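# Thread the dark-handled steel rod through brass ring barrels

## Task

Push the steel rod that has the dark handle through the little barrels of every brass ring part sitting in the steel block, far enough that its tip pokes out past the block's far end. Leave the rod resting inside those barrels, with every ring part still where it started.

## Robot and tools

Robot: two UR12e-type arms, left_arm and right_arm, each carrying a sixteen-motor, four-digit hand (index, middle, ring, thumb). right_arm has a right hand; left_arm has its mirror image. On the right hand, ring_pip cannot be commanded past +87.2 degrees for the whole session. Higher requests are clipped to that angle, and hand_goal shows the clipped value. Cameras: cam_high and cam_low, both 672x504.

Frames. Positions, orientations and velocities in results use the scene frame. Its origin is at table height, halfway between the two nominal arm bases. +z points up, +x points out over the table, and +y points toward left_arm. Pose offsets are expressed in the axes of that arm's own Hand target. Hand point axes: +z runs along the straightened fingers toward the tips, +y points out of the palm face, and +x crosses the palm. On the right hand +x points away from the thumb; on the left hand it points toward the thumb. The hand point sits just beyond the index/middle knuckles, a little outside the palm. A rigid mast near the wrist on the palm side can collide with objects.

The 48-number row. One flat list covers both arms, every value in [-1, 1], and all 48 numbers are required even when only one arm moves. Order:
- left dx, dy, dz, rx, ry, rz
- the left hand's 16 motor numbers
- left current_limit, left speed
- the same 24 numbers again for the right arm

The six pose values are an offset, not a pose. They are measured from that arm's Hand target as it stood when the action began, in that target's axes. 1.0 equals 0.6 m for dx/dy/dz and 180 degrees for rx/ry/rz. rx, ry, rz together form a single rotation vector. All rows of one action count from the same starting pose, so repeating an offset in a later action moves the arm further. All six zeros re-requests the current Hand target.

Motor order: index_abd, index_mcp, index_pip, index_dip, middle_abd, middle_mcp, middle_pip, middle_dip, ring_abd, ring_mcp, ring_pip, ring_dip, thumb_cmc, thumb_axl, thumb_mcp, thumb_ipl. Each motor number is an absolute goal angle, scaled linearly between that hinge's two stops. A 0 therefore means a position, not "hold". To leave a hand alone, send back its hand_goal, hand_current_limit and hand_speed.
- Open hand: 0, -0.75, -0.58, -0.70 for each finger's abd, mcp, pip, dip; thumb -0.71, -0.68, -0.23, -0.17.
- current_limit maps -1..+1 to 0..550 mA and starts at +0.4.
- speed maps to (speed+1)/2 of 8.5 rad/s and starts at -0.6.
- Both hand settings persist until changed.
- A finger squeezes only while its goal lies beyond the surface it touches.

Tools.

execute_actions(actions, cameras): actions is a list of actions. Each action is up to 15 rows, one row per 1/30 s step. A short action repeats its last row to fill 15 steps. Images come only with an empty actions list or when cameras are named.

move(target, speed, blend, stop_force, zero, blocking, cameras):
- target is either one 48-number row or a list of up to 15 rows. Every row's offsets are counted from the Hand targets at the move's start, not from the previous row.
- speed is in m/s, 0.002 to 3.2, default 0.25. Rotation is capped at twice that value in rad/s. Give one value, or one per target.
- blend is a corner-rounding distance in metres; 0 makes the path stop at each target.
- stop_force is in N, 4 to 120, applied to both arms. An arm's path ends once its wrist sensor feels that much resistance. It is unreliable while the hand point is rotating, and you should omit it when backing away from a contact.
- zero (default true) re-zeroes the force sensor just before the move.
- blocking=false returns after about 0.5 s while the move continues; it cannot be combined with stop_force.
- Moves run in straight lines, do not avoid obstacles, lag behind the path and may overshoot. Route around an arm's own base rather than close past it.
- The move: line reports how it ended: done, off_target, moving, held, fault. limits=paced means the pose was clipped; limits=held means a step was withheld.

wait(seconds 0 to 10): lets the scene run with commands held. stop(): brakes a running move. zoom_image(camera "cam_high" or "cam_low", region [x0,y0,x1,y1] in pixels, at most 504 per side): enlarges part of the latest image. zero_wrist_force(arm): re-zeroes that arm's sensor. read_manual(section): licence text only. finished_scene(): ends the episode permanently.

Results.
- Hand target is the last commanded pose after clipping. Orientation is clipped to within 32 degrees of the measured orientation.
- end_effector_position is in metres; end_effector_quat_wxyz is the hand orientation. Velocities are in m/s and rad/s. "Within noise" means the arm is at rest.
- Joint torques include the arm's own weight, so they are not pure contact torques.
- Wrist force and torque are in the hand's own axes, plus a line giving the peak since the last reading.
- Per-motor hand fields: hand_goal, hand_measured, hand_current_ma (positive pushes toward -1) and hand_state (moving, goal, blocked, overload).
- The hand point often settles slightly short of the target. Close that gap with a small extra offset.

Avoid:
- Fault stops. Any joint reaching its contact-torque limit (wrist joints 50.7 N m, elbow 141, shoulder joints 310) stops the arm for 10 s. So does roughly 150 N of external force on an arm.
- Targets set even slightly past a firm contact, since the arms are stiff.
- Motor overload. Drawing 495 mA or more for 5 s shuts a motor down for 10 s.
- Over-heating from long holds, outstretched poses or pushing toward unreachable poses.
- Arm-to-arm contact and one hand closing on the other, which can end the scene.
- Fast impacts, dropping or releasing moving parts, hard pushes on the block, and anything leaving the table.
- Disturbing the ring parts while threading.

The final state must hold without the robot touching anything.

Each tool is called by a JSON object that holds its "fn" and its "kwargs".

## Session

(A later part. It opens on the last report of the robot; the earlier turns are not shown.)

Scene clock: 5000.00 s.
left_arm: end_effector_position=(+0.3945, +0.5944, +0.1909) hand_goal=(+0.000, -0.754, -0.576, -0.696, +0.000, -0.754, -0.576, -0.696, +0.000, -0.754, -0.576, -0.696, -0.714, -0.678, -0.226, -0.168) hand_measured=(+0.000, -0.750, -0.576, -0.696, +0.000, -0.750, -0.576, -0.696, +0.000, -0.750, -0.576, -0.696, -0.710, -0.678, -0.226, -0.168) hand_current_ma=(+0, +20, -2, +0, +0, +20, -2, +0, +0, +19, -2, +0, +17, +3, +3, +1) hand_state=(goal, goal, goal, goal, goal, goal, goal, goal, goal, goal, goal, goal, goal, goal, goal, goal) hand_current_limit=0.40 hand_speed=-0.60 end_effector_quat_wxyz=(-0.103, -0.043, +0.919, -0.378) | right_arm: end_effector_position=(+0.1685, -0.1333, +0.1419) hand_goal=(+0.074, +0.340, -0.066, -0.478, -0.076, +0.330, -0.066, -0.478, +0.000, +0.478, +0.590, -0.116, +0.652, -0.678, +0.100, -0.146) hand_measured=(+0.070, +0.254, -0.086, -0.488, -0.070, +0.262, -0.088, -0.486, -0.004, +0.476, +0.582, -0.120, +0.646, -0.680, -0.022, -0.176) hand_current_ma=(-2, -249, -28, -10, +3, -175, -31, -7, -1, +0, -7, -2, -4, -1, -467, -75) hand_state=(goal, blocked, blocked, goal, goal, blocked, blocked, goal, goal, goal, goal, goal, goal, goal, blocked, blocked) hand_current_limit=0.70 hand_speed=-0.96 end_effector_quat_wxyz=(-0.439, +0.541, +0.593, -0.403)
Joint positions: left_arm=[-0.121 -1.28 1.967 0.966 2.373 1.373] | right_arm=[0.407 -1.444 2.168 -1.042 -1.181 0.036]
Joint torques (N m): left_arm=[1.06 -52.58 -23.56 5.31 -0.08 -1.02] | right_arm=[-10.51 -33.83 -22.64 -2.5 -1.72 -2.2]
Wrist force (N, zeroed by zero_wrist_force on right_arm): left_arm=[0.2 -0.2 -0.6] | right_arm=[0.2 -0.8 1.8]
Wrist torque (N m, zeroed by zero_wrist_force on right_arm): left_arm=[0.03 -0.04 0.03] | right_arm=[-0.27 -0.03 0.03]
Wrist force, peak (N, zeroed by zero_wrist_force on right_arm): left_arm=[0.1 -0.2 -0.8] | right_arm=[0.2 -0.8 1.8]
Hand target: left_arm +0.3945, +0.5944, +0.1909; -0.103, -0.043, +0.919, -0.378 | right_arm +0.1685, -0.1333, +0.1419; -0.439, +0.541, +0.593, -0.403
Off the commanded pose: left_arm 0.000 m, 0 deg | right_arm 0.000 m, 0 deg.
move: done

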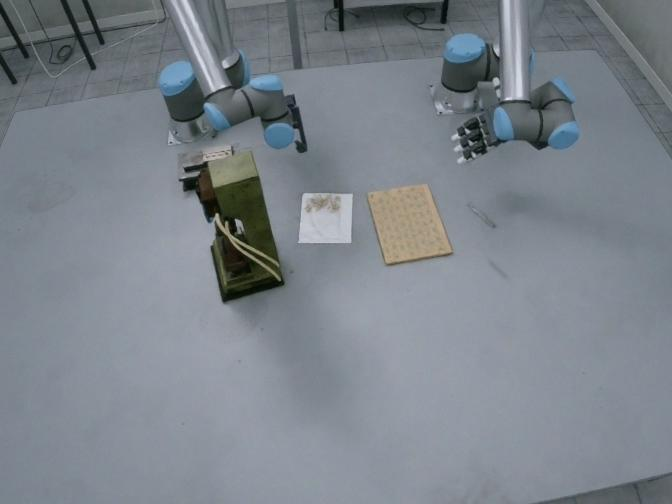

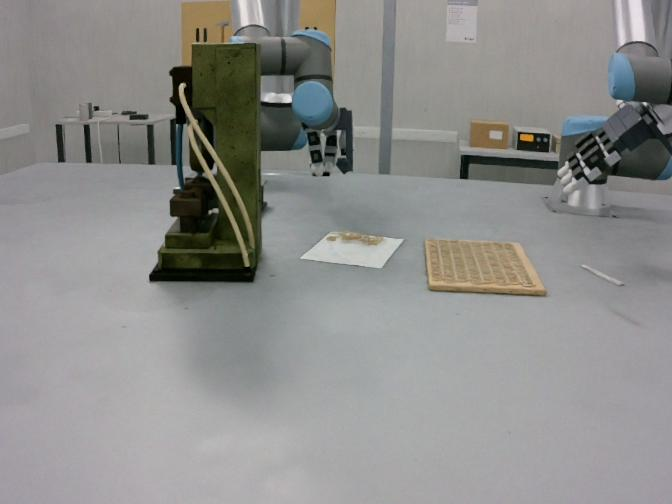

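{"fn": "move", "kwargs": {"target": [0,0,0,0,0,0,0,-0.754,-0.576,-0.696,0,-0.754,-0.576,-0.696,0,-0.754,-0.576,-0.696,-0.714,-0.678,-0.226,-0.168,0.4,-0.6,-0.000141,0.001588,0.000481,0,0,0,0.075,0.34,-0.0657,-0.4783,-0.075,0.33,-0.0657,-0.4783,0,0.479,0.591,-0.116,0.653,-0.678,0.1,-0.146,0.7,-0.96], "speed": 0.01}}

{"fn": "move", "kwargs": {"target": [0,0,0,0,0,0,0,-0.754,-0.576,-0.696,0,-0.754,-0.576,-0.696,0,-0.754,-0.576,-0.696,-0.714,-0.678,-0.226,-0.168,0.4,-0.6,-0.000141,0.001588,0.000481,0,0,0,0.075,0.34,-0.0657,-0.4783,-0.075,0.33,-0.0657,-0.4783,0,0.479,0.591,-0.116,0.653,-0.678,0.1,-0.146,0.7,-0.96], "speed": 0.01, "cameras": ["cam_low", "cam_high"]}}

{"fn": "zoom_image", "kwargs": {"camera": "cam_high", "region": [214, 138, 254, 158]}}

{"fn": "zoom_image", "kwargs": {"camera": "cam_low", "region": [258, 164, 318, 184]}}

Scene clock: 5027.57 s.
left_arm: end_effector_position=(+0.3945, +0.5944, +0.1909) hand_goal=(+0.000, -0.754, -0.576, -0.696, +0.000, -0.754, -0.576, -0.696, +0.000, -0.754, -0.576, -0.696, -0.714, -0.678, -0.226, -0.168) hand_measured=(+0.000, -0.750, -0.576, -0.696, +0.000, -0.750, -0.576, -0.696, +0.000, -0.750, -0.576, -0.696, -0.710, -0.678, -0.226, -0.168) hand_current_ma=(+0, +20, -2, +0, +0, +20, -2, +0, +0, +19, -2, +0, +17, +3, +3, +1) hand_state=(goal, goal, goal, goal, goal, goal, goal, goal, goal, goal, goal, goal, goal, goal, goal, goal) hand_current_limit=0.40 hand_speed=-0.60 end_effector_quat_wxyz=(-0.103, -0.043, +0.919, -0.378) | right_arm: end_effector_position=(+0.1685, -0.1333, +0.1409) hand_goal=(+0.074, +0.340, -0.066, -0.478, -0.076, +0.330, -0.066, -0.478, +0.000, +0.478, +0.590, -0.116, +0.652, -0.678, +0.100, -0.146) hand_measured=(+0.070, +0.254, -0.086, -0.488, -0.070, +0.262, -0.088, -0.486, -0.004, +0.476, +0.582, -0.120, +0.646, -0.680, -0.022, -0.176) hand_current_ma=(-2, -249, -28, -10, +3, -173, -31, -7, -1, +0, -7, -2, -4, -1, -467, -75) hand_state=(goal, blocked, blocked, goal, goal, blocked, blocked, goal, goal, goal, goal, goal, goal, goal, blocked, blocked) hand_current_limit=0.70 hand_speed=-0.96 end_effector_quat_wxyz=(-0.439, +0.541, +0.593, -0.403)
Joint positions: left_arm=[-0.121 -1.28 1.967 0.966 2.373 1.373] | right_arm=[0.407 -1.443 2.169 -1.044 -1.181 0.036]
Joint torques (N m): left_arm=[1.45 -50.15 -23.9 5.05 -0.1 -0.83] | right_arm=[-11.1 -32.04 -22.12 -2.29 -1.63 -2.24]
Wrist force (N, zeroed by zero_wrist_force on right_arm): left_arm=[0.1 0.1 -1.0] | right_arm=[0.5 -0.6 1.6]
Wrist torque (N m, zeroed by zero_wrist_force on right_arm): left_arm=[0.10 -0.03 0.00] | right_arm=[-0.23 -0.07 0.05]
Wrist force, peak (N, zeroed by zero_wrist_force on right_arm): left_arm=[0.1 0.1 -1.0] | right_arm=[0.3 -0.4 2.1]
Hand target: left_arm +0.3945, +0.5944, +0.1909; -0.103, -0.043, +0.919, -0.378 | right_arm +0.1685, -0.1333, +0.1409; -0.439, +0.541, +0.593, -0.403
Off the commanded pose: left_arm 0.000 m, 0 deg | right_arm 0.000 m, 0 deg.
move: done

Scene clock: 5028.27 s.
left_arm: end_effector_position=(+0.3945, +0.5944, +0.1909) hand_goal=(+0.000, -0.754, -0.576, -0.696, +0.000, -0.754, -0.576, -0.696, +0.000, -0.754, -0.576, -0.696, -0.714, -0.678, -0.226, -0.168) hand_measured=(+0.000, -0.750, -0.576, -0.696, +0.000, -0.750, -0.576, -0.696, +0.000, -0.750, -0.576, -0.696, -0.710, -0.678, -0.226, -0.168) hand_current_ma=(+0, +20, -2, +0, +0, +20, -2, +0, +0, +19, -2, +0, +17, +3, +3, +1) hand_state=(goal, goal, goal, goal, goal, goal, goal, goal, goal, goal, goal, goal, goal, goal, goal, goal) hand_current_limit=0.40 hand_speed=-0.60 end_effector_quat_wxyz=(-0.103, -0.043, +0.919, -0.378) | right_arm: end_effector_position=(+0.1685, -0.1333, +0.1399) hand_goal=(+0.074, +0.340, -0.066, -0.478, -0.076, +0.330, -0.066, -0.478, +0.000, +0.478, +0.590, -0.116, +0.652, -0.678, +0.100, -0.146) hand_measured=(+0.070, +0.254, -0.086, -0.488, -0.070, +0.262, -0.088, -0.486, -0.004, +0.476, +0.582, -0.120, +0.646, -0.680, -0.022, -0.176) hand_current_ma=(-2, -249, -28, -10, +3, -172, -31, -7, -1, +0, -7, -2, -4, -1, -467, -75) hand_state=(goal, blocked, blocked, goal, goal, blocked, blocked, goal, goal, goal, goal, goal, goal, goal, blocked, blocked) hand_current_limit=0.70 hand_speed=-0.96 end_effector_quat_wxyz=(-0.439, +0.541, +0.593, -0.403)
Joint positions: left_arm=[-0.121 -1.28 1.967 0.966 2.373 1.373] | right_arm=[0.407 -1.441 2.169 -1.046 -1.181 0.036]
Joint torques (N m): left_arm=[-0.72 -51.57 -24.72 5.07 -0.12 -0.72] | right_arm=[-11.37 -31.74 -22.53 -2.58 -2.07 -2.41]
Wrist force (N, zeroed by zero_wrist_force on right_arm): left_arm=[0.2 -0.1 -0.5] | right_arm=[-0.1 -0.7 1.3]
Wrist torque (N m, zeroed by zero_wrist_force on right_arm): left_arm=[0.04 -0.03 0.02] | right_arm=[-0.22 0.02 0.00]
Wrist force, peak (N, zeroed by zero_wrist_force on right_arm): left_arm=[0.4 0.3 -0.7] | right_arm=[0.0 -0.9 1.8]
Hand target: left_arm +0.3945, +0.5944, +0.1909; -0.103, -0.043, +0.919, -0.378 | right_arm +0.1685, -0.1333, +0.1399; -0.439, +0.541, +0.593, -0.403
Off the commanded pose: left_arm 0.000 m, 0 deg | right_arm 0.000 m, 0 deg.
move: done

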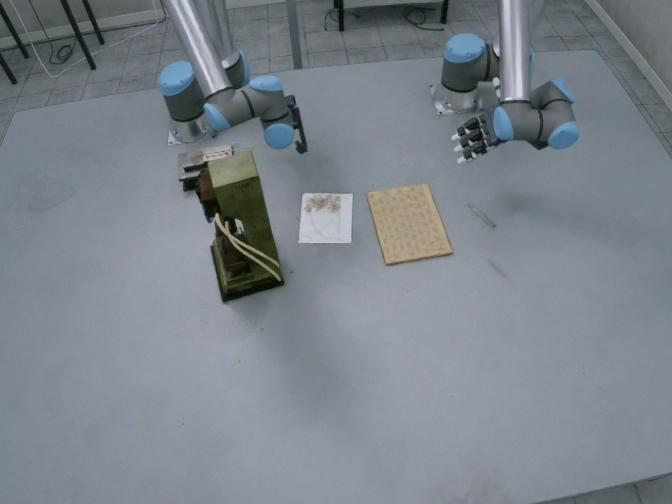

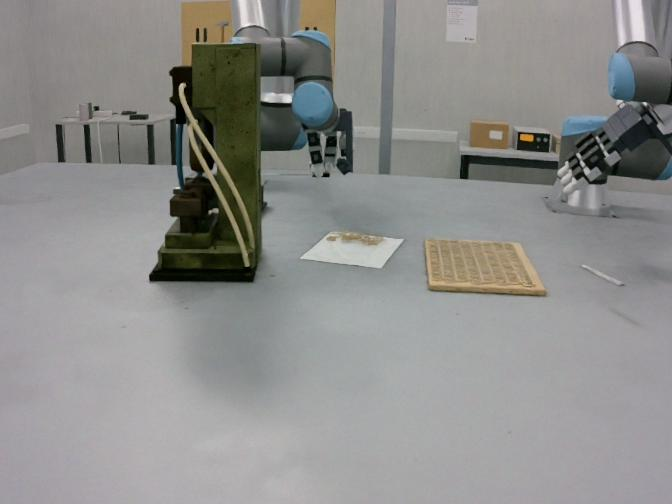

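Scaled by 12.600.

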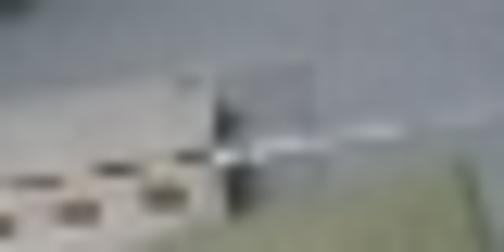

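Scaled by 8.400.

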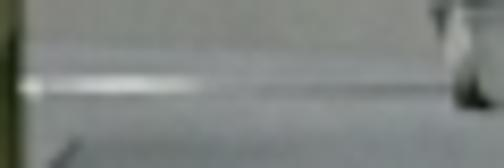

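{"fn": "move", "kwargs": {"target": [0,0,0,0,0,0,0,-0.754,-0.576,-0.696,0,-0.754,-0.576,-0.696,0,-0.754,-0.576,-0.696,-0.714,-0.678,-0.226,-0.168,0.4,-0.6,0.00039,-0.0045,-0.00519,0,0,0,0.075,0.34,-0.0657,-0.4783,-0.075,0.33,-0.0657,-0.4783,0,0.479,0.591,-0.116,0.653,-0.678,0.1,-0.146,0.7,-0.96], "speed": 0.01, "cameras": ["cam_high"]}}

{"fn": "zoom_image", "kwargs": {"camera": "cam_high", "region": [214, 138, 254, 158]}}

{"fn": "zoom_image", "kwargs": {"camera": "cam_high", "region": [226, 140, 246, 154]}}

Scene clock: 5052.37 s.
left_arm: end_effector_position=(+0.3945, +0.5944, +0.1909) hand_goal=(+0.000, -0.754, -0.576, -0.696, +0.000, -0.754, -0.576, -0.696, +0.000, -0.754, -0.576, -0.696, -0.714, -0.678, -0.226, -0.168) hand_measured=(+0.000, -0.750, -0.576, -0.696, +0.000, -0.750, -0.576, -0.696, +0.000, -0.750, -0.576, -0.696, -0.710, -0.678, -0.226, -0.168) hand_current_ma=(+0, +20, -2, +0, +0, +20, -2, +0, +0, +19, -2, +0, +17, +3, +3, +1) hand_state=(goal, goal, goal, goal, goal, goal, goal, goal, goal, goal, goal, goal, goal, goal, goal, goal) hand_current_limit=0.40 hand_speed=-0.60 end_effector_quat_wxyz=(-0.103, -0.043, +0.919, -0.378) | right_arm: end_effector_position=(+0.1706, -0.1333, +0.1432) hand_goal=(+0.074, +0.340, -0.066, -0.478, -0.076, +0.330, -0.066, -0.478, +0.000, +0.478, +0.590, -0.116, +0.652, -0.678, +0.100, -0.146) hand_measured=(+0.070, +0.254, -0.088, -0.490, -0.070, +0.262, -0.088, -0.486, -0.004, +0.476, +0.582, -0.120, +0.646, -0.680, -0.022, -0.176) hand_current_ma=(-2, -249, -30, -12, +3, -172, -31, -7, -1, +0, -7, -2, -4, -1, -468, -75) hand_state=(goal, blocked, blocked, goal, goal, blocked, blocked, goal, goal, goal, goal, goal, goal, goal, blocked, blocked) hand_current_limit=0.70 hand_speed=-0.96 end_effector_quat_wxyz=(-0.439, +0.541, +0.593, -0.403)
Joint positions: left_arm=[-0.121 -1.28 1.967 0.966 2.373 1.373] | right_arm=[0.405 -1.443 2.164 -1.038 -1.183 0.036]
Joint torques (N m): left_arm=[0.08 -52.16 -23.71 4.81 0.27 -1.05] | right_arm=[-11.46 -59.12 -36.16 2.99 -1.86 -3.13]
Wrist force (N, zeroed by zero_wrist_force on right_arm): left_arm=[0.0 -0.1 -0.6] | right_arm=[0.2 -0.7 1.2]
Wrist torque (N m, zeroed by zero_wrist_force on right_arm): left_arm=[0.05 -0.01 0.00] | right_arm=[-0.23 -0.03 0.02]
Wrist force, peak (N, zeroed by zero_wrist_force on right_arm): left_arm=[0.4 0.2 -1.0] | right_arm=[0.6 -1.2 1.7]
Hand target: left_arm +0.3945, +0.5944, +0.1909; -0.103, -0.043, +0.919, -0.378 | right_arm +0.1707, -0.1333, +0.1434; -0.439, +0.541, +0.593, -0.403
Off the commanded pose: left_arm 0.000 m, 0 deg | right_arm 0.000 m, 0 deg.
move: done
Images, in order (width x height): cam_high 672x504.

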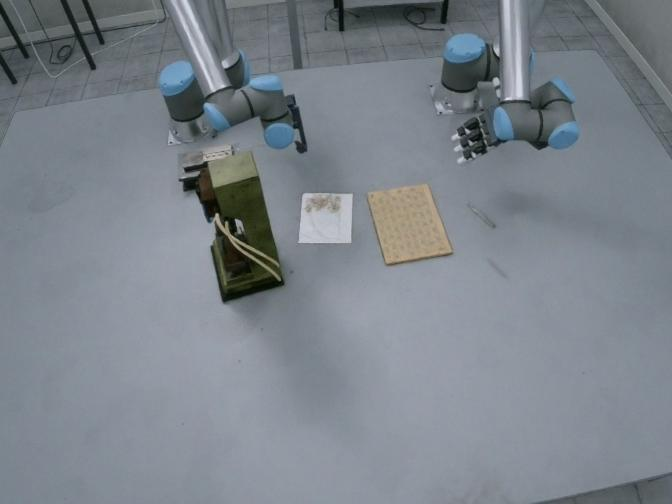

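Scaled by 12.600.

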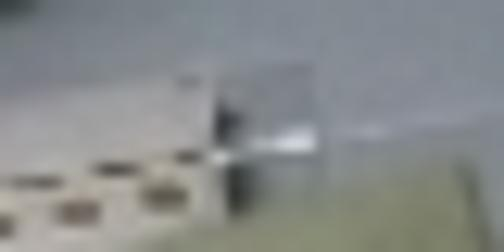

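Scaled by 25.200.

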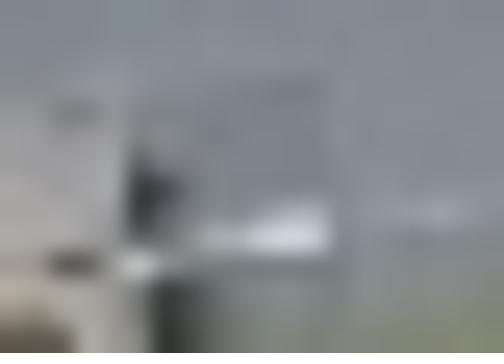

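{"fn": "move", "kwargs": {"target": [0,0,0,0,0,0,0,-0.754,-0.576,-0.696,0,-0.754,-0.576,-0.696,0,-0.754,-0.576,-0.696,-0.714,-0.678,-0.226,-0.168,0.4,-0.6,-0.003324,-0.00024,-0.000188,0,0,0,0.075,0.34,-0.0657,-0.4783,-0.075,0.33,-0.0657,-0.4783,0,0.479,0.591,-0.116,0.653,-0.678,0.1,-0.146,0.7,-0.96], "speed": 0.006}}

{"fn": "move", "kwargs": {"target": [0,0,0,0,0,0,0,-0.754,-0.576,-0.696,0,-0.754,-0.576,-0.696,0,-0.754,-0.576,-0.696,-0.714,-0.678,-0.226,-0.168,0.4,-0.6,-0.003324,-0.00024,-0.000188,0,0,0,0.075,0.34,-0.0657,-0.4783,-0.075,0.33,-0.0657,-0.4783,0,0.479,0.591,-0.116,0.653,-0.678,0.1,-0.146,0.7,-0.96], "speed": 0.006, "cameras": ["cam_high"]}}

{"fn": "zoom_image", "kwargs": {"camera": "cam_high", "region": [226, 140, 246, 154]}}

Scene clock: 5068.30 s.
left_arm: end_effector_position=(+0.3945, +0.5944, +0.1909) hand_goal=(+0.000, -0.754, -0.576, -0.696, +0.000, -0.754, -0.576, -0.696, +0.000, -0.754, -0.576, -0.696, -0.714, -0.678, -0.226, -0.168) hand_measured=(+0.000, -0.750, -0.576, -0.696, +0.000, -0.750, -0.576, -0.696, +0.000, -0.750, -0.576, -0.696, -0.710, -0.678, -0.226, -0.168) hand_current_ma=(+0, +20, -2, +0, +0, +20, -2, +0, +0, +19, -2, +0, +17, +3, +3, +1) hand_state=(goal, goal, goal, goal, goal, goal, goal, goal, goal, goal, goal, goal, goal, goal, goal, goal) hand_current_limit=0.40 hand_speed=-0.60 end_effector_quat_wxyz=(-0.103, -0.043, +0.919, -0.378) | right_arm: end_effector_position=(+0.1708, -0.1352, +0.1434) hand_goal=(+0.074, +0.340, -0.066, -0.478, -0.076, +0.330, -0.066, -0.478, +0.000, +0.478, +0.590, -0.116, +0.652, -0.678, +0.100, -0.146) hand_measured=(+0.070, +0.254, -0.088, -0.490, -0.070, +0.262, -0.088, -0.486, -0.004, +0.476, +0.582, -0.120, +0.646, -0.680, -0.022, -0.176) hand_current_ma=(-2, -249, -30, -12, +3, -172, -31, -7, -1, +0, -7, -2, -4, -1, -468, -75) hand_state=(goal, blocked, blocked, goal, goal, blocked, blocked, goal, goal, goal, goal, goal, goal, goal, blocked, blocked) hand_current_limit=0.70 hand_speed=-0.96 end_effector_quat_wxyz=(-0.439, +0.541, +0.593, -0.403)
Joint positions: left_arm=[-0.121 -1.28 1.967 0.966 2.373 1.373] | right_arm=[0.402 -1.445 2.166 -1.038 -1.186 0.034]
Joint torques (N m): left_arm=[-0.19 -51 -24.12 5.11 -0.18 -0.56] | right_arm=[-10.49 -58.15 -22.66 3 -1.69 -3.41]
Wrist force (N, zeroed by zero_wrist_force on right_arm): left_arm=[0.1 -0.1 -0.7] | right_arm=[0.4 -0.2 1.6]
Wrist torque (N m, zeroed by zero_wrist_force on right_arm): left_arm=[0.05 -0.02 0.01] | right_arm=[-0.18 -0.06 0.05]
Wrist force, peak (N, zeroed by zero_wrist_force on right_arm): left_arm=[0.2 0.1 -0.9] | right_arm=[0.7 -0.6 1.9]
Hand target: left_arm +0.3945, +0.5944, +0.1909; -0.103, -0.043, +0.919, -0.378 | right_arm +0.1708, -0.1353, +0.1434; -0.439, +0.541, +0.593, -0.403
Off the commanded pose: left_arm 0.000 m, 0 deg | right_arm 0.000 m, 0 deg.
move: done

Scene clock: 5069.00 s.
left_arm: end_effector_position=(+0.3945, +0.5944, +0.1909) hand_goal=(+0.000, -0.754, -0.576, -0.696, +0.000, -0.754, -0.576, -0.696, +0.000, -0.754, -0.576, -0.696, -0.714, -0.678, -0.226, -0.168) hand_measured=(+0.000, -0.750, -0.576, -0.696, +0.000, -0.750, -0.576, -0.696, +0.000, -0.750, -0.576, -0.696, -0.710, -0.678, -0.226, -0.168) hand_current_ma=(+0, +20, -2, +0, +0, +20, -2, +0, +0, +19, -2, +0, +17, +3, +3, +1) hand_state=(goal, goal, goal, goal, goal, goal, goal, goal, goal, goal, goal, goal, goal, goal, goal, goal) hand_current_limit=0.40 hand_speed=-0.60 end_effector_quat_wxyz=(-0.103, -0.043, +0.919, -0.378) | right_arm: end_effector_position=(+0.1709, -0.1372, +0.1434) hand_goal=(+0.074, +0.340, -0.066, -0.478, -0.076, +0.330, -0.066, -0.478, +0.000, +0.478, +0.590, -0.116, +0.652, -0.678, +0.100, -0.146) hand_measured=(+0.070, +0.254, -0.088, -0.490, -0.070, +0.262, -0.088, -0.486, -0.004, +0.476, +0.582, -0.120, +0.646, -0.680, -0.022, -0.176) hand_current_ma=(-2, -249, -30, -12, +3, -172, -31, -7, -1, +0, -7, -2, -4, -1, -468, -75) hand_state=(goal, blocked, blocked, goal, goal, blocked, blocked, goal, goal, goal, goal, goal, goal, goal, blocked, blocked) hand_current_limit=0.70 hand_speed=-0.96 end_effector_quat_wxyz=(-0.439, +0.541, +0.593, -0.403)
Joint positions: left_arm=[-0.121 -1.28 1.967 0.966 2.373 1.373] | right_arm=[0.399 -1.447 2.168 -1.038 -1.189 0.033]
Joint torques (N m): left_arm=[-0.24 -51.46 -24.44 5.26 0.03 -1] | right_arm=[-11.78 -59.27 -24.09 3.08 -1.67 -3.24]
Wrist force (N, zeroed by zero_wrist_force on right_arm): left_arm=[0.0 0.1 -0.7] | right_arm=[0.3 -0.7 1.7]
Wrist torque (N m, zeroed by zero_wrist_force on right_arm): left_arm=[0.06 -0.01 0.00] | right_arm=[-0.27 -0.05 0.03]
Wrist force, peak (N, zeroed by zero_wrist_force on right_arm): left_arm=[0.0 0.0 -0.8] | right_arm=[0.2 -0.9 1.9]
Hand target: left_arm +0.3945, +0.5944, +0.1909; -0.103, -0.043, +0.919, -0.378 | right_arm +0.1709, -0.1373, +0.1434; -0.439, +0.541, +0.593, -0.403
Off the commanded pose: left_arm 0.000 m, 0 deg | right_arm 0.000 m, 0 deg.
move: done
Images, in order (width x height): cam_high 672x504.

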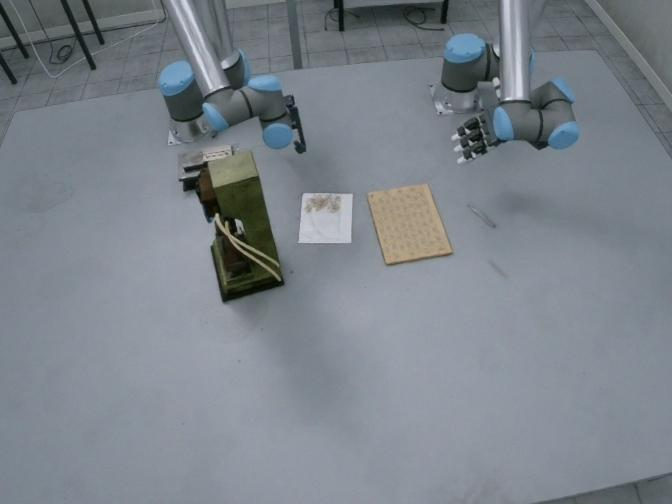

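Scaled by 25.200.

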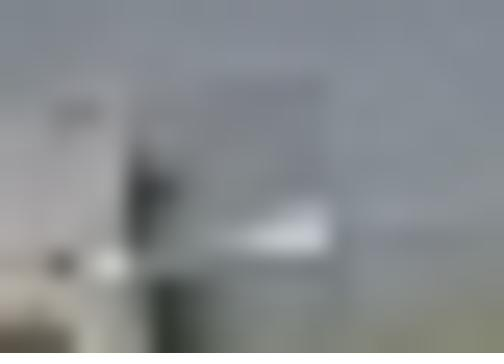

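{"fn": "move", "kwargs": {"target": [0,0,0,0,0,0,0,-0.754,-0.576,-0.696,0,-0.754,-0.576,-0.696,0,-0.754,-0.576,-0.696,-0.714,-0.678,-0.226,-0.168,0.4,-0.6,-0.003324,-0.00024,-0.000188,0,0,0,0.075,0.34,-0.0657,-0.4783,-0.075,0.33,-0.0657,-0.4783,0,0.479,0.591,-0.116,0.653,-0.678,0.1,-0.146,0.7,-0.96], "speed": 0.006}}

{"fn": "move", "kwargs": {"target": [0,0,0,0,0,0,0,-0.754,-0.576,-0.696,0,-0.754,-0.576,-0.696,0,-0.754,-0.576,-0.696,-0.714,-0.678,-0.226,-0.168,0.4,-0.6,-0.003324,-0.00024,-0.000188,0,0,0,0.075,0.34,-0.0657,-0.4783,-0.075,0.33,-0.0657,-0.4783,0,0.479,0.591,-0.116,0.653,-0.678,0.1,-0.146,0.7,-0.96], "speed": 0.006, "cameras": ["cam_high"]}}

{"fn": "zoom_image", "kwargs": {"camera": "cam_high", "region": [222, 140, 242, 154]}}

Scene clock: 5082.67 s.
left_arm: end_effector_position=(+0.3945, +0.5944, +0.1909) hand_goal=(+0.000, -0.754, -0.576, -0.696, +0.000, -0.754, -0.576, -0.696, +0.000, -0.754, -0.576, -0.696, -0.714, -0.678, -0.226, -0.168) hand_measured=(+0.000, -0.750, -0.576, -0.696, +0.000, -0.750, -0.576, -0.696, +0.000, -0.750, -0.576, -0.696, -0.710, -0.678, -0.226, -0.168) hand_current_ma=(+0, +20, -2, +0, +0, +20, -2, +0, +0, +19, -2, +0, +17, +3, +3, +1) hand_state=(goal, goal, goal, goal, goal, goal, goal, goal, goal, goal, goal, goal, goal, goal, goal, goal) hand_current_limit=0.40 hand_speed=-0.60 end_effector_quat_wxyz=(-0.103, -0.043, +0.919, -0.378) | right_arm: end_effector_position=(+0.1710, -0.1392, +0.1434) hand_goal=(+0.074, +0.340, -0.066, -0.478, -0.076, +0.330, -0.066, -0.478, +0.000, +0.478, +0.590, -0.116, +0.652, -0.678, +0.100, -0.146) hand_measured=(+0.070, +0.254, -0.088, -0.490, -0.070, +0.262, -0.088, -0.486, -0.004, +0.476, +0.582, -0.120, +0.646, -0.680, -0.022, -0.176) hand_current_ma=(-2, -249, -30, -12, +3, -172, -31, -7, -1, +0, -7, -2, -4, -1, -468, -75) hand_state=(goal, blocked, blocked, goal, goal, blocked, blocked, goal, goal, goal, goal, goal, goal, goal, blocked, blocked) hand_current_limit=0.70 hand_speed=-0.96 end_effector_quat_wxyz=(-0.439, +0.541, +0.593, -0.403)
Joint positions: left_arm=[-0.121 -1.28 1.967 0.966 2.373 1.373] | right_arm=[0.395 -1.449 2.17 -1.037 -1.193 0.032]
Joint torques (N m): left_arm=[1.35 -51.7 -24.34 5.07 -0.27 -1] | right_arm=[-10.02 -57.18 -22.89 3.06 -2.15 -3.18]
Wrist force (N, zeroed by zero_wrist_force on right_arm): left_arm=[0.2 -0.1 -0.6] | right_arm=[0.3 -0.7 1.6]
Wrist torque (N m, zeroed by zero_wrist_force on right_arm): left_arm=[0.04 -0.03 0.02] | right_arm=[-0.26 -0.05 0.03]
Wrist force, peak (N, zeroed by zero_wrist_force on right_arm): left_arm=[0.1 -0.3 -0.9] | right_arm=[0.4 -0.7 1.9]
Hand target: left_arm +0.3945, +0.5944, +0.1909; -0.103, -0.043, +0.919, -0.378 | right_arm +0.1710, -0.1393, +0.1434; -0.439, +0.541, +0.593, -0.403
Off the commanded pose: left_arm 0.000 m, 0 deg | right_arm 0.000 m, 0 deg.
move: done

Scene clock: 5083.37 s.
left_arm: end_effector_position=(+0.3945, +0.5944, +0.1909) hand_goal=(+0.000, -0.754, -0.576, -0.696, +0.000, -0.754, -0.576, -0.696, +0.000, -0.754, -0.576, -0.696, -0.714, -0.678, -0.226, -0.168) hand_measured=(+0.000, -0.750, -0.576, -0.696, +0.000, -0.750, -0.576, -0.696, +0.000, -0.750, -0.576, -0.696, -0.710, -0.678, -0.226, -0.168) hand_current_ma=(+0, +20, -2, +0, +0, +20, -2, +0, +0, +19, -2, +0, +17, +3, +3, +1) hand_state=(goal, goal, goal, goal, goal, goal, goal, goal, goal, goal, goal, goal, goal, goal, goal, goal) hand_current_limit=0.40 hand_speed=-0.60 end_effector_quat_wxyz=(-0.103, -0.043, +0.919, -0.378) | right_arm: end_effector_position=(+0.1711, -0.1412, +0.1434) hand_goal=(+0.074, +0.340, -0.066, -0.478, -0.076, +0.330, -0.066, -0.478, +0.000, +0.478, +0.590, -0.116, +0.652, -0.678, +0.100, -0.146) hand_measured=(+0.070, +0.254, -0.088, -0.490, -0.070, +0.262, -0.088, -0.486, -0.004, +0.476, +0.582, -0.120, +0.646, -0.680, -0.022, -0.176) hand_current_ma=(-2, -249, -30, -12, +3, -172, -31, -7, -1, +0, -7, -2, -4, -1, -467, -75) hand_state=(goal, blocked, blocked, goal, goal, blocked, blocked, goal, goal, goal, goal, goal, goal, goal, blocked, blocked) hand_current_limit=0.70 hand_speed=-0.96 end_effector_quat_wxyz=(-0.439, +0.541, +0.593, -0.403)
Joint positions: left_arm=[-0.121 -1.28 1.967 0.966 2.373 1.373] | right_arm=[0.392 -1.451 2.172 -1.037 -1.196 0.031]
Joint torques (N m): left_arm=[0.49 -50.62 -24.03 5.07 -0.21 -0.61] | right_arm=[-12.11 -57.62 -22.33 3.03 -1.7 -3.1]
Wrist force (N, zeroed by zero_wrist_force on right_arm): left_arm=[0.1 -0.1 -0.4] | right_arm=[0.2 -0.7 1.4]
Wrist torque (N m, zeroed by zero_wrist_force on right_arm): left_arm=[0.02 -0.02 0.01] | right_arm=[-0.25 -0.02 0.01]
Wrist force, peak (N, zeroed by zero_wrist_force on right_arm): left_arm=[0.4 0.2 -0.8] | right_arm=[0.0 -0.4 1.8]
Hand target: left_arm +0.3945, +0.5944, +0.1909; -0.103, -0.043, +0.919, -0.378 | right_arm +0.1712, -0.1413, +0.1434; -0.439, +0.541, +0.593, -0.403
Off the commanded pose: left_arm 0.000 m, 0 deg | right_arm 0.000 m, 0 deg.
move: done
Images, in order (width x height): cam_high 672x504.

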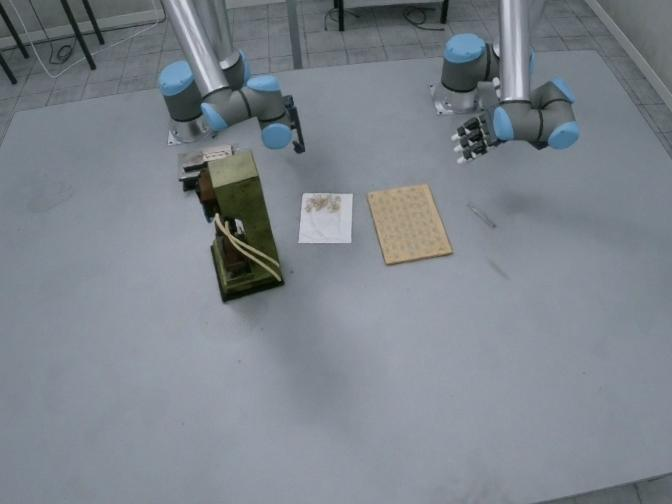

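Scaled by 25.200.

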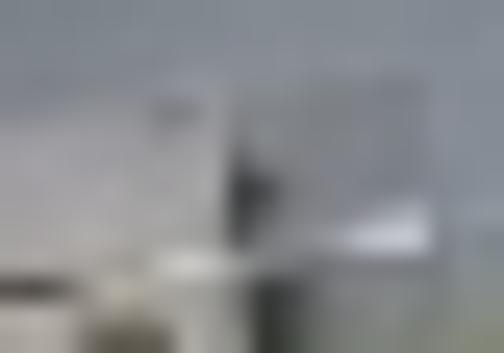

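{"fn": "move", "kwargs": {"target": [0,0,0,0,0,0,0,-0.754,-0.576,-0.696,0,-0.754,-0.576,-0.696,0,-0.754,-0.576,-0.696,-0.714,-0.678,-0.226,-0.168,0.4,-0.6,-0.001662,-0.00012,-0.000094,0,0,0,0.075,0.34,-0.0657,-0.4783,-0.075,0.33,-0.0657,-0.4783,0,0.479,0.591,-0.116,0.653,-0.678,0.1,-0.146,0.7,-0.96], "speed": 0.006}}

{"fn": "move", "kwargs": {"target": [0,0,0,0,0,0,0,-0.754,-0.576,-0.696,0,-0.754,-0.576,-0.696,0,-0.754,-0.576,-0.696,-0.714,-0.678,-0.226,-0.168,0.4,-0.6,-0.001662,-0.00012,-0.000094,0,0,0,0.075,0.34,-0.0657,-0.4783,-0.075,0.33,-0.0657,-0.4783,0,0.479,0.591,-0.116,0.653,-0.678,0.1,-0.146,0.7,-0.96], "speed": 0.006}}

{"fn": "move", "kwargs": {"target": [0,0,0,0,0,0,0,-0.754,-0.576,-0.696,0,-0.754,-0.576,-0.696,0,-0.754,-0.576,-0.696,-0.714,-0.678,-0.226,-0.168,0.4,-0.6,-0.001662,-0.00012,-0.000094,0,0,0,0.075,0.34,-0.0657,-0.4783,-0.075,0.33,-0.0657,-0.4783,0,0.479,0.591,-0.116,0.653,-0.678,0.1,-0.146,0.7,-0.96], "speed": 0.006, "cameras": ["cam_high"]}}

{"fn": "zoom_image", "kwargs": {"camera": "cam_high", "region": [222, 140, 242, 154]}}

Scene clock: 5098.00 s.
left_arm: end_effector_position=(+0.3945, +0.5944, +0.1909) hand_goal=(+0.000, -0.754, -0.576, -0.696, +0.000, -0.754, -0.576, -0.696, +0.000, -0.754, -0.576, -0.696, -0.714, -0.678, -0.226, -0.168) hand_measured=(+0.000, -0.750, -0.576, -0.696, +0.000, -0.750, -0.576, -0.696, +0.000, -0.750, -0.576, -0.696, -0.710, -0.678, -0.226, -0.168) hand_current_ma=(+0, +20, -2, +0, +0, +20, -2, +0, +0, +19, -2, +0, +17, +3, +3, +1) hand_state=(goal, goal, goal, goal, goal, goal, goal, goal, goal, goal, goal, goal, goal, goal, goal, goal) hand_current_limit=0.40 hand_speed=-0.60 end_effector_quat_wxyz=(-0.103, -0.043, +0.919, -0.378) | right_arm: end_effector_position=(+0.1712, -0.1422, +0.1434) hand_goal=(+0.074, +0.340, -0.066, -0.478, -0.076, +0.330, -0.066, -0.478, +0.000, +0.478, +0.590, -0.116, +0.652, -0.678, +0.100, -0.146) hand_measured=(+0.070, +0.254, -0.088, -0.490, -0.070, +0.262, -0.088, -0.486, -0.004, +0.476, +0.582, -0.120, +0.646, -0.680, -0.022, -0.176) hand_current_ma=(-2, -249, -30, -12, +3, -172, -31, -7, -1, +0, -7, -2, -4, -1, -467, -75) hand_state=(goal, blocked, blocked, goal, goal, blocked, blocked, goal, goal, goal, goal, goal, goal, goal, blocked, blocked) hand_current_limit=0.70 hand_speed=-0.96 end_effector_quat_wxyz=(-0.439, +0.541, +0.593, -0.403)
Joint positions: left_arm=[-0.121 -1.28 1.967 0.966 2.373 1.373] | right_arm=[0.39 -1.452 2.173 -1.037 -1.198 0.03]
Joint torques (N m): left_arm=[-3.52 -52.73 -23.5 4.84 -0.54 -0.6] | right_arm=[-10.61 -58.32 -22.23 3.08 -1.64 -2.88]
Wrist force (N, zeroed by zero_wrist_force on right_arm): left_arm=[-0.1 -0.2 -0.5] | right_arm=[0.3 -0.5 1.6]
Wrist torque (N m, zeroed by zero_wrist_force on right_arm): left_arm=[0.01 0.00 0.00] | right_arm=[-0.24 -0.05 0.04]
Wrist force, peak (N, zeroed by zero_wrist_force on right_arm): left_arm=[0.3 -0.1 -1.0] | right_arm=[0.2 -0.9 2.0]
Hand target: left_arm +0.3945, +0.5944, +0.1909; -0.103, -0.043, +0.919, -0.378 | right_arm +0.1712, -0.1423, +0.1434; -0.439, +0.541, +0.593, -0.403
Off the commanded pose: left_arm 0.000 m, 0 deg | right_arm 0.000 m, 0 deg.
move: done

Scene clock: 5098.70 s.
left_arm: end_effector_position=(+0.3945, +0.5944, +0.1909) hand_goal=(+0.000, -0.754, -0.576, -0.696, +0.000, -0.754, -0.576, -0.696, +0.000, -0.754, -0.576, -0.696, -0.714, -0.678, -0.226, -0.168) hand_measured=(+0.000, -0.750, -0.576, -0.696, +0.000, -0.750, -0.576, -0.696, +0.000, -0.750, -0.576, -0.696, -0.710, -0.678, -0.226, -0.168) hand_current_ma=(+0, +20, -2, +0, +0, +20, -2, +0, +0, +19, -2, +0, +17, +3, +3, +1) hand_state=(goal, goal, goal, goal, goal, goal, goal, goal, goal, goal, goal, goal, goal, goal, goal, goal) hand_current_limit=0.40 hand_speed=-0.60 end_effector_quat_wxyz=(-0.103, -0.043, +0.919, -0.378) | right_arm: end_effector_position=(+0.1713, -0.1432, +0.1434) hand_goal=(+0.074, +0.340, -0.066, -0.478, -0.076, +0.330, -0.066, -0.478, +0.000, +0.478, +0.590, -0.116, +0.652, -0.678, +0.100, -0.146) hand_measured=(+0.070, +0.254, -0.088, -0.490, -0.070, +0.262, -0.088, -0.486, -0.004, +0.476, +0.582, -0.120, +0.646, -0.680, -0.022, -0.176) hand_current_ma=(-2, -249, -30, -12, +3, -172, -31, -7, -1, +0, -7, -2, -4, -1, -467, -75) hand_state=(goal, blocked, blocked, goal, goal, blocked, blocked, goal, goal, goal, goal, goal, goal, goal, blocked, blocked) hand_current_limit=0.70 hand_speed=-0.96 end_effector_quat_wxyz=(-0.439, +0.541, +0.593, -0.403)
Joint positions: left_arm=[-0.121 -1.28 1.967 0.966 2.373 1.373] | right_arm=[0.388 -1.452 2.174 -1.037 -1.199 0.03]
Joint torques (N m): left_arm=[1.8 -53.26 -23.12 4.69 -0.19 -0.92] | right_arm=[-10.86 -57.54 -21.93 2.98 -1.71 -3.23]
Wrist force (N, zeroed by zero_wrist_force on right_arm): left_arm=[0.2 -0.3 -0.4] | right_arm=[-0.1 -0.5 1.4]
Wrist torque (N m, zeroed by zero_wrist_force on right_arm): left_arm=[0.00 -0.04 0.03] | right_arm=[-0.22 0.00 0.01]
Wrist force, peak (N, zeroed by zero_wrist_force on right_arm): left_arm=[0.2 0.1 -0.9] | right_arm=[0.1 -0.8 1.8]
Hand target: left_arm +0.3945, +0.5944, +0.1909; -0.103, -0.043, +0.919, -0.378 | right_arm +0.1713, -0.1433, +0.1434; -0.439, +0.541, +0.593, -0.403
Off the commanded pose: left_arm 0.000 m, 0 deg | right_arm 0.000 m, 0 deg.
move: done

Scene clock: 5099.40 s.
left_arm: end_effector_position=(+0.3945, +0.5944, +0.1909) hand_goal=(+0.000, -0.754, -0.576, -0.696, +0.000, -0.754, -0.576, -0.696, +0.000, -0.754, -0.576, -0.696, -0.714, -0.678, -0.226, -0.168) hand_measured=(+0.000, -0.750, -0.576, -0.696, +0.000, -0.750, -0.576, -0.696, +0.000, -0.750, -0.576, -0.696, -0.710, -0.678, -0.226, -0.168) hand_current_ma=(+0, +20, -2, +0, +0, +20, -2, +0, +0, +19, -2, +0, +17, +3, +3, +1) hand_state=(goal, goal, goal, goal, goal, goal, goal, goal, goal, goal, goal, goal, goal, goal, goal, goal) hand_current_limit=0.40 hand_speed=-0.60 end_effector_quat_wxyz=(-0.103, -0.043, +0.919, -0.378) | right_arm: end_effector_position=(+0.1713, -0.1442, +0.1434) hand_goal=(+0.074, +0.340, -0.066, -0.478, -0.076, +0.330, -0.066, -0.478, +0.000, +0.478, +0.590, -0.116, +0.652, -0.678, +0.100, -0.146) hand_measured=(+0.070, +0.254, -0.088, -0.490, -0.070, +0.262, -0.088, -0.486, -0.004, +0.476, +0.582, -0.120, +0.646, -0.680, -0.020, -0.176) hand_current_ma=(-2, -249, -30, -12, +3, -172, -31, -7, -1, +0, -7, -2, -4, -1, -467, -75) hand_state=(goal, blocked, blocked, goal, goal, blocked, blocked, goal, goal, goal, goal, goal, goal, goal, blocked, blocked) hand_current_limit=0.70 hand_speed=-0.96 end_effector_quat_wxyz=(-0.439, +0.541, +0.593, -0.403)
Joint positions: left_arm=[-0.121 -1.28 1.967 0.966 2.373 1.373] | right_arm=[0.386 -1.453 2.175 -1.037 -1.201 0.029]
Joint torques (N m): left_arm=[1.01 -52.68 -25.09 5.18 0.04 -0.8] | right_arm=[-10.85 -57.63 -23.04 2.93 -1.88 -3.04]
Wrist force (N, zeroed by zero_wrist_force on right_arm): left_arm=[0.0 -0.1 -0.6] | right_arm=[0.2 -0.4 1.7]
Wrist torque (N m, zeroed by zero_wrist_force on right_arm): left_arm=[0.04 -0.01 0.00] | right_arm=[-0.23 -0.03 0.03]
Wrist force, peak (N, zeroed by zero_wrist_force on right_arm): left_arm=[0.6 -0.1 -0.8] | right_arm=[0.2 -0.4 1.8]
Hand target: left_arm +0.3945, +0.5944, +0.1909; -0.103, -0.043, +0.919, -0.378 | right_arm +0.1713, -0.1443, +0.1434; -0.439, +0.541, +0.593, -0.403
Off the commanded pose: left_arm 0.000 m, 0 deg | right_arm 0.000 m, 0 deg.
move: done
Images, in order (width x height): cam_high 672x504.

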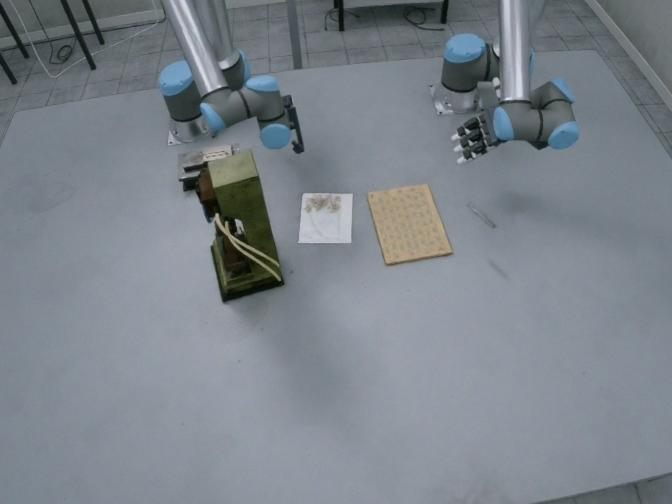

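Scaled by 25.200.

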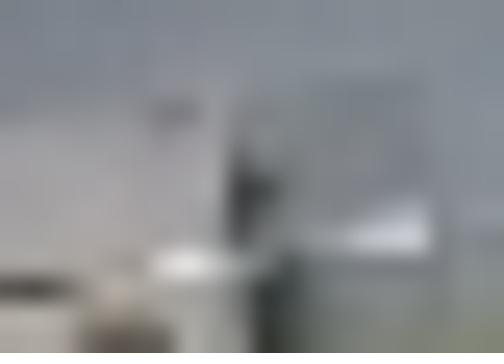

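{"fn": "move", "kwargs": {"target": [0,0,0,0,0,0,0,-0.754,-0.576,-0.696,0,-0.754,-0.576,-0.696,0,-0.754,-0.576,-0.696,-0.714,-0.678,-0.226,-0.168,0.4,-0.6,-0.001662,-0.00012,-0.000094,0,0,0,0.075,0.34,-0.0657,-0.4783,-0.075,0.33,-0.0657,-0.4783,0,0.479,0.591,-0.116,0.653,-0.678,0.1,-0.146,0.7,-0.96], "speed": 0.006}}

{"fn": "move", "kwargs": {"target": [0,0,0,0,0,0,0,-0.754,-0.576,-0.696,0,-0.754,-0.576,-0.696,0,-0.754,-0.576,-0.696,-0.714,-0.678,-0.226,-0.168,0.4,-0.6,-0.001662,-0.00012,-0.000094,0,0,0,0.075,0.34,-0.0657,-0.4783,-0.075,0.33,-0.0657,-0.4783,0,0.479,0.591,-0.116,0.653,-0.678,0.1,-0.146,0.7,-0.96], "speed": 0.006}}

{"fn": "move", "kwargs": {"target": [0,0,0,0,0,0,0,-0.754,-0.576,-0.696,0,-0.754,-0.576,-0.696,0,-0.754,-0.576,-0.696,-0.714,-0.678,-0.226,-0.168,0.4,-0.6,-0.001662,-0.00012,-0.000094,0,0,0,0.075,0.34,-0.0657,-0.4783,-0.075,0.33,-0.0657,-0.4783,0,0.479,0.591,-0.116,0.653,-0.678,0.1,-0.146,0.7,-0.96], "speed": 0.006, "cameras": ["cam_high"]}}

{"fn": "zoom_image", "kwargs": {"camera": "cam_high", "region": [218, 142, 238, 156]}}

Scene clock: 5116.47 s.
left_arm: end_effector_position=(+0.3945, +0.5944, +0.1909) hand_goal=(+0.000, -0.754, -0.576, -0.696, +0.000, -0.754, -0.576, -0.696, +0.000, -0.754, -0.576, -0.696, -0.714, -0.678, -0.226, -0.168) hand_measured=(+0.000, -0.750, -0.576, -0.696, +0.000, -0.750, -0.576, -0.696, +0.000, -0.750, -0.576, -0.696, -0.710, -0.678, -0.226, -0.168) hand_current_ma=(+0, +20, -2, +0, +0, +20, -2, +0, +0, +19, -2, +0, +17, +3, +3, +1) hand_state=(goal, goal, goal, goal, goal, goal, goal, goal, goal, goal, goal, goal, goal, goal, goal, goal) hand_current_limit=0.40 hand_speed=-0.60 end_effector_quat_wxyz=(-0.103, -0.043, +0.919, -0.378) | right_arm: end_effector_position=(+0.1714, -0.1452, +0.1434) hand_goal=(+0.074, +0.340, -0.066, -0.478, -0.076, +0.330, -0.066, -0.478, +0.000, +0.478, +0.590, -0.116, +0.652, -0.678, +0.100, -0.146) hand_measured=(+0.070, +0.254, -0.088, -0.490, -0.070, +0.262, -0.088, -0.486, -0.004, +0.476, +0.582, -0.120, +0.646, -0.680, -0.020, -0.176) hand_current_ma=(-2, -249, -31, -12, +3, -172, -31, -7, -1, +0, -7, -2, -4, -1, -467, -75) hand_state=(goal, blocked, blocked, goal, goal, blocked, blocked, goal, goal, goal, goal, goal, goal, goal, blocked, blocked) hand_current_limit=0.70 hand_speed=-0.96 end_effector_quat_wxyz=(-0.439, +0.541, +0.593, -0.403)
Joint positions: left_arm=[-0.121 -1.28 1.967 0.966 2.373 1.373] | right_arm=[0.384 -1.454 2.176 -1.037 -1.203 0.029]
Joint torques (N m): left_arm=[1.97 -50.31 -24.12 4.95 -0.21 -1.01] | right_arm=[-9.11 -57.89 -22.78 3.14 -1.46 -3.16]
Wrist force (N, zeroed by zero_wrist_force on right_arm): left_arm=[-0.1 -0.2 -0.4] | right_arm=[0.2 -0.6 1.6]
Wrist torque (N m, zeroed by zero_wrist_force on right_arm): left_arm=[0.01 0.00 0.00] | right_arm=[-0.25 -0.04 0.03]
Wrist force, peak (N, zeroed by zero_wrist_force on right_arm): left_arm=[0.6 0.0 -0.9] | right_arm=[0.2 -0.8 2.1]
Hand target: left_arm +0.3945, +0.5944, +0.1909; -0.103, -0.043, +0.919, -0.378 | right_arm +0.1714, -0.1453, +0.1434; -0.439, +0.541, +0.593, -0.403
Off the commanded pose: left_arm 0.000 m, 0 deg | right_arm 0.000 m, 0 deg.
move: done

Scene clock: 5117.17 s.
left_arm: end_effector_position=(+0.3945, +0.5944, +0.1909) hand_goal=(+0.000, -0.754, -0.576, -0.696, +0.000, -0.754, -0.576, -0.696, +0.000, -0.754, -0.576, -0.696, -0.714, -0.678, -0.226, -0.168) hand_measured=(+0.000, -0.750, -0.576, -0.696, +0.000, -0.750, -0.576, -0.696, +0.000, -0.750, -0.576, -0.696, -0.710, -0.678, -0.226, -0.168) hand_current_ma=(+0, +20, -2, +0, +0, +20, -2, +0, +0, +19, -2, +0, +17, +3, +3, +1) hand_state=(goal, goal, goal, goal, goal, goal, goal, goal, goal, goal, goal, goal, goal, goal, goal, goal) hand_current_limit=0.40 hand_speed=-0.60 end_effector_quat_wxyz=(-0.103, -0.043, +0.919, -0.378) | right_arm: end_effector_position=(+0.1715, -0.1462, +0.1434) hand_goal=(+0.074, +0.340, -0.066, -0.478, -0.076, +0.330, -0.066, -0.478, +0.000, +0.478, +0.590, -0.116, +0.652, -0.678, +0.100, -0.146) hand_measured=(+0.070, +0.254, -0.088, -0.490, -0.070, +0.262, -0.088, -0.486, -0.004, +0.476, +0.582, -0.120, +0.646, -0.680, -0.020, -0.176) hand_current_ma=(-2, -249, -31, -12, +3, -172, -31, -7, -1, +0, -7, -2, -4, -1, -467, -75) hand_state=(goal, blocked, blocked, goal, goal, blocked, blocked, goal, goal, goal, goal, goal, goal, goal, blocked, blocked) hand_current_limit=0.70 hand_speed=-0.96 end_effector_quat_wxyz=(-0.439, +0.541, +0.593, -0.403)
Joint positions: left_arm=[-0.121 -1.28 1.967 0.966 2.373 1.373] | right_arm=[0.383 -1.455 2.177 -1.037 -1.204 0.028]
Joint torques (N m): left_arm=[-0.87 -54.6 -24.65 5.17 -0.29 -0.49] | right_arm=[-10.19 -57.43 -22.23 3.22 -1.87 -3.13]
Wrist force (N, zeroed by zero_wrist_force on right_arm): left_arm=[0.0 -0.2 -0.7] | right_arm=[0.5 -0.7 1.6]
Wrist torque (N m, zeroed by zero_wrist_force on right_arm): left_arm=[0.04 -0.01 0.00] | right_arm=[-0.26 -0.08 0.04]
Wrist force, peak (N, zeroed by zero_wrist_force on right_arm): left_arm=[0.3 0.0 -0.8] | right_arm=[0.3 -0.6 2.0]
Hand target: left_arm +0.3945, +0.5944, +0.1909; -0.103, -0.043, +0.919, -0.378 | right_arm +0.1715, -0.1463, +0.1434; -0.439, +0.541, +0.593, -0.403
Off the commanded pose: left_arm 0.000 m, 0 deg | right_arm 0.000 m, 0 deg.
move: done

Scene clock: 5117.87 s.
left_arm: end_effector_position=(+0.3945, +0.5944, +0.1909) hand_goal=(+0.000, -0.754, -0.576, -0.696, +0.000, -0.754, -0.576, -0.696, +0.000, -0.754, -0.576, -0.696, -0.714, -0.678, -0.226, -0.168) hand_measured=(+0.000, -0.750, -0.576, -0.696, +0.000, -0.750, -0.576, -0.696, +0.000, -0.750, -0.576, -0.696, -0.710, -0.678, -0.226, -0.168) hand_current_ma=(+0, +20, -2, +0, +0, +20, -2, +0, +0, +19, -2, +0, +17, +3, +3, +1) hand_state=(goal, goal, goal, goal, goal, goal, goal, goal, goal, goal, goal, goal, goal, goal, goal, goal) hand_current_limit=0.40 hand_speed=-0.60 end_effector_quat_wxyz=(-0.103, -0.043, +0.919, -0.378) | right_arm: end_effector_position=(+0.1715, -0.1472, +0.1434) hand_goal=(+0.074, +0.340, -0.066, -0.478, -0.076, +0.330, -0.066, -0.478, +0.000, +0.478, +0.590, -0.116, +0.652, -0.678, +0.100, -0.146) hand_measured=(+0.070, +0.254, -0.088, -0.490, -0.070, +0.262, -0.088, -0.486, -0.004, +0.476, +0.582, -0.120, +0.646, -0.680, -0.020, -0.176) hand_current_ma=(-2, -249, -31, -12, +3, -172, -31, -7, -1, +0, -7, -2, -4, -1, -467, -75) hand_state=(goal, blocked, blocked, goal, goal, blocked, blocked, goal, goal, goal, goal, goal, goal, goal, blocked, blocked) hand_current_limit=0.70 hand_speed=-0.96 end_effector_quat_wxyz=(-0.439, +0.541, +0.593, -0.403)
Joint positions: left_arm=[-0.121 -1.28 1.967 0.966 2.373 1.373] | right_arm=[0.381 -1.456 2.178 -1.037 -1.206 0.027]
Joint torques (N m): left_arm=[-0.7 -50.54 -23.8 4.87 -0.43 -0.81] | right_arm=[-10.26 -57.28 -23.04 3.24 -1.85 -3.09]
Wrist force (N, zeroed by zero_wrist_force on right_arm): left_arm=[0.3 0.0 -0.5] | right_arm=[0.1 -0.6 1.3]
Wrist torque (N m, zeroed by zero_wrist_force on right_arm): left_arm=[0.03 -0.04 0.02] | right_arm=[-0.22 -0.03 0.02]
Wrist force, peak (N, zeroed by zero_wrist_force on right_arm): left_arm=[0.2 0.2 -0.8] | right_arm=[0.1 -0.5 2.0]
Hand target: left_arm +0.3945, +0.5944, +0.1909; -0.103, -0.043, +0.919, -0.378 | right_arm +0.1715, -0.1473, +0.1434; -0.439, +0.541, +0.593, -0.403
Off the commanded pose: left_arm 0.000 m, 0 deg | right_arm 0.000 m, 0 deg.
move: done
Images, in order (width x height): cam_high 672x504.

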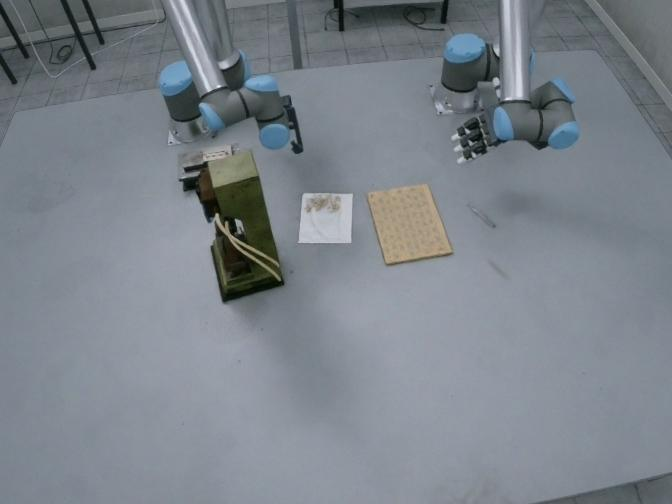

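Scaled by 25.200.

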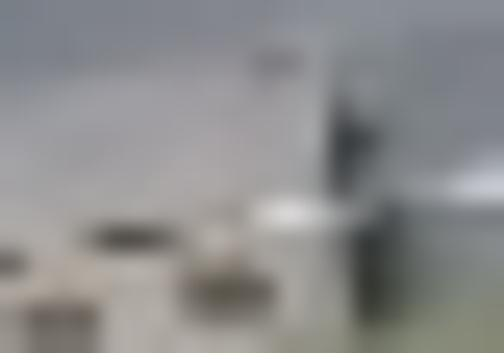

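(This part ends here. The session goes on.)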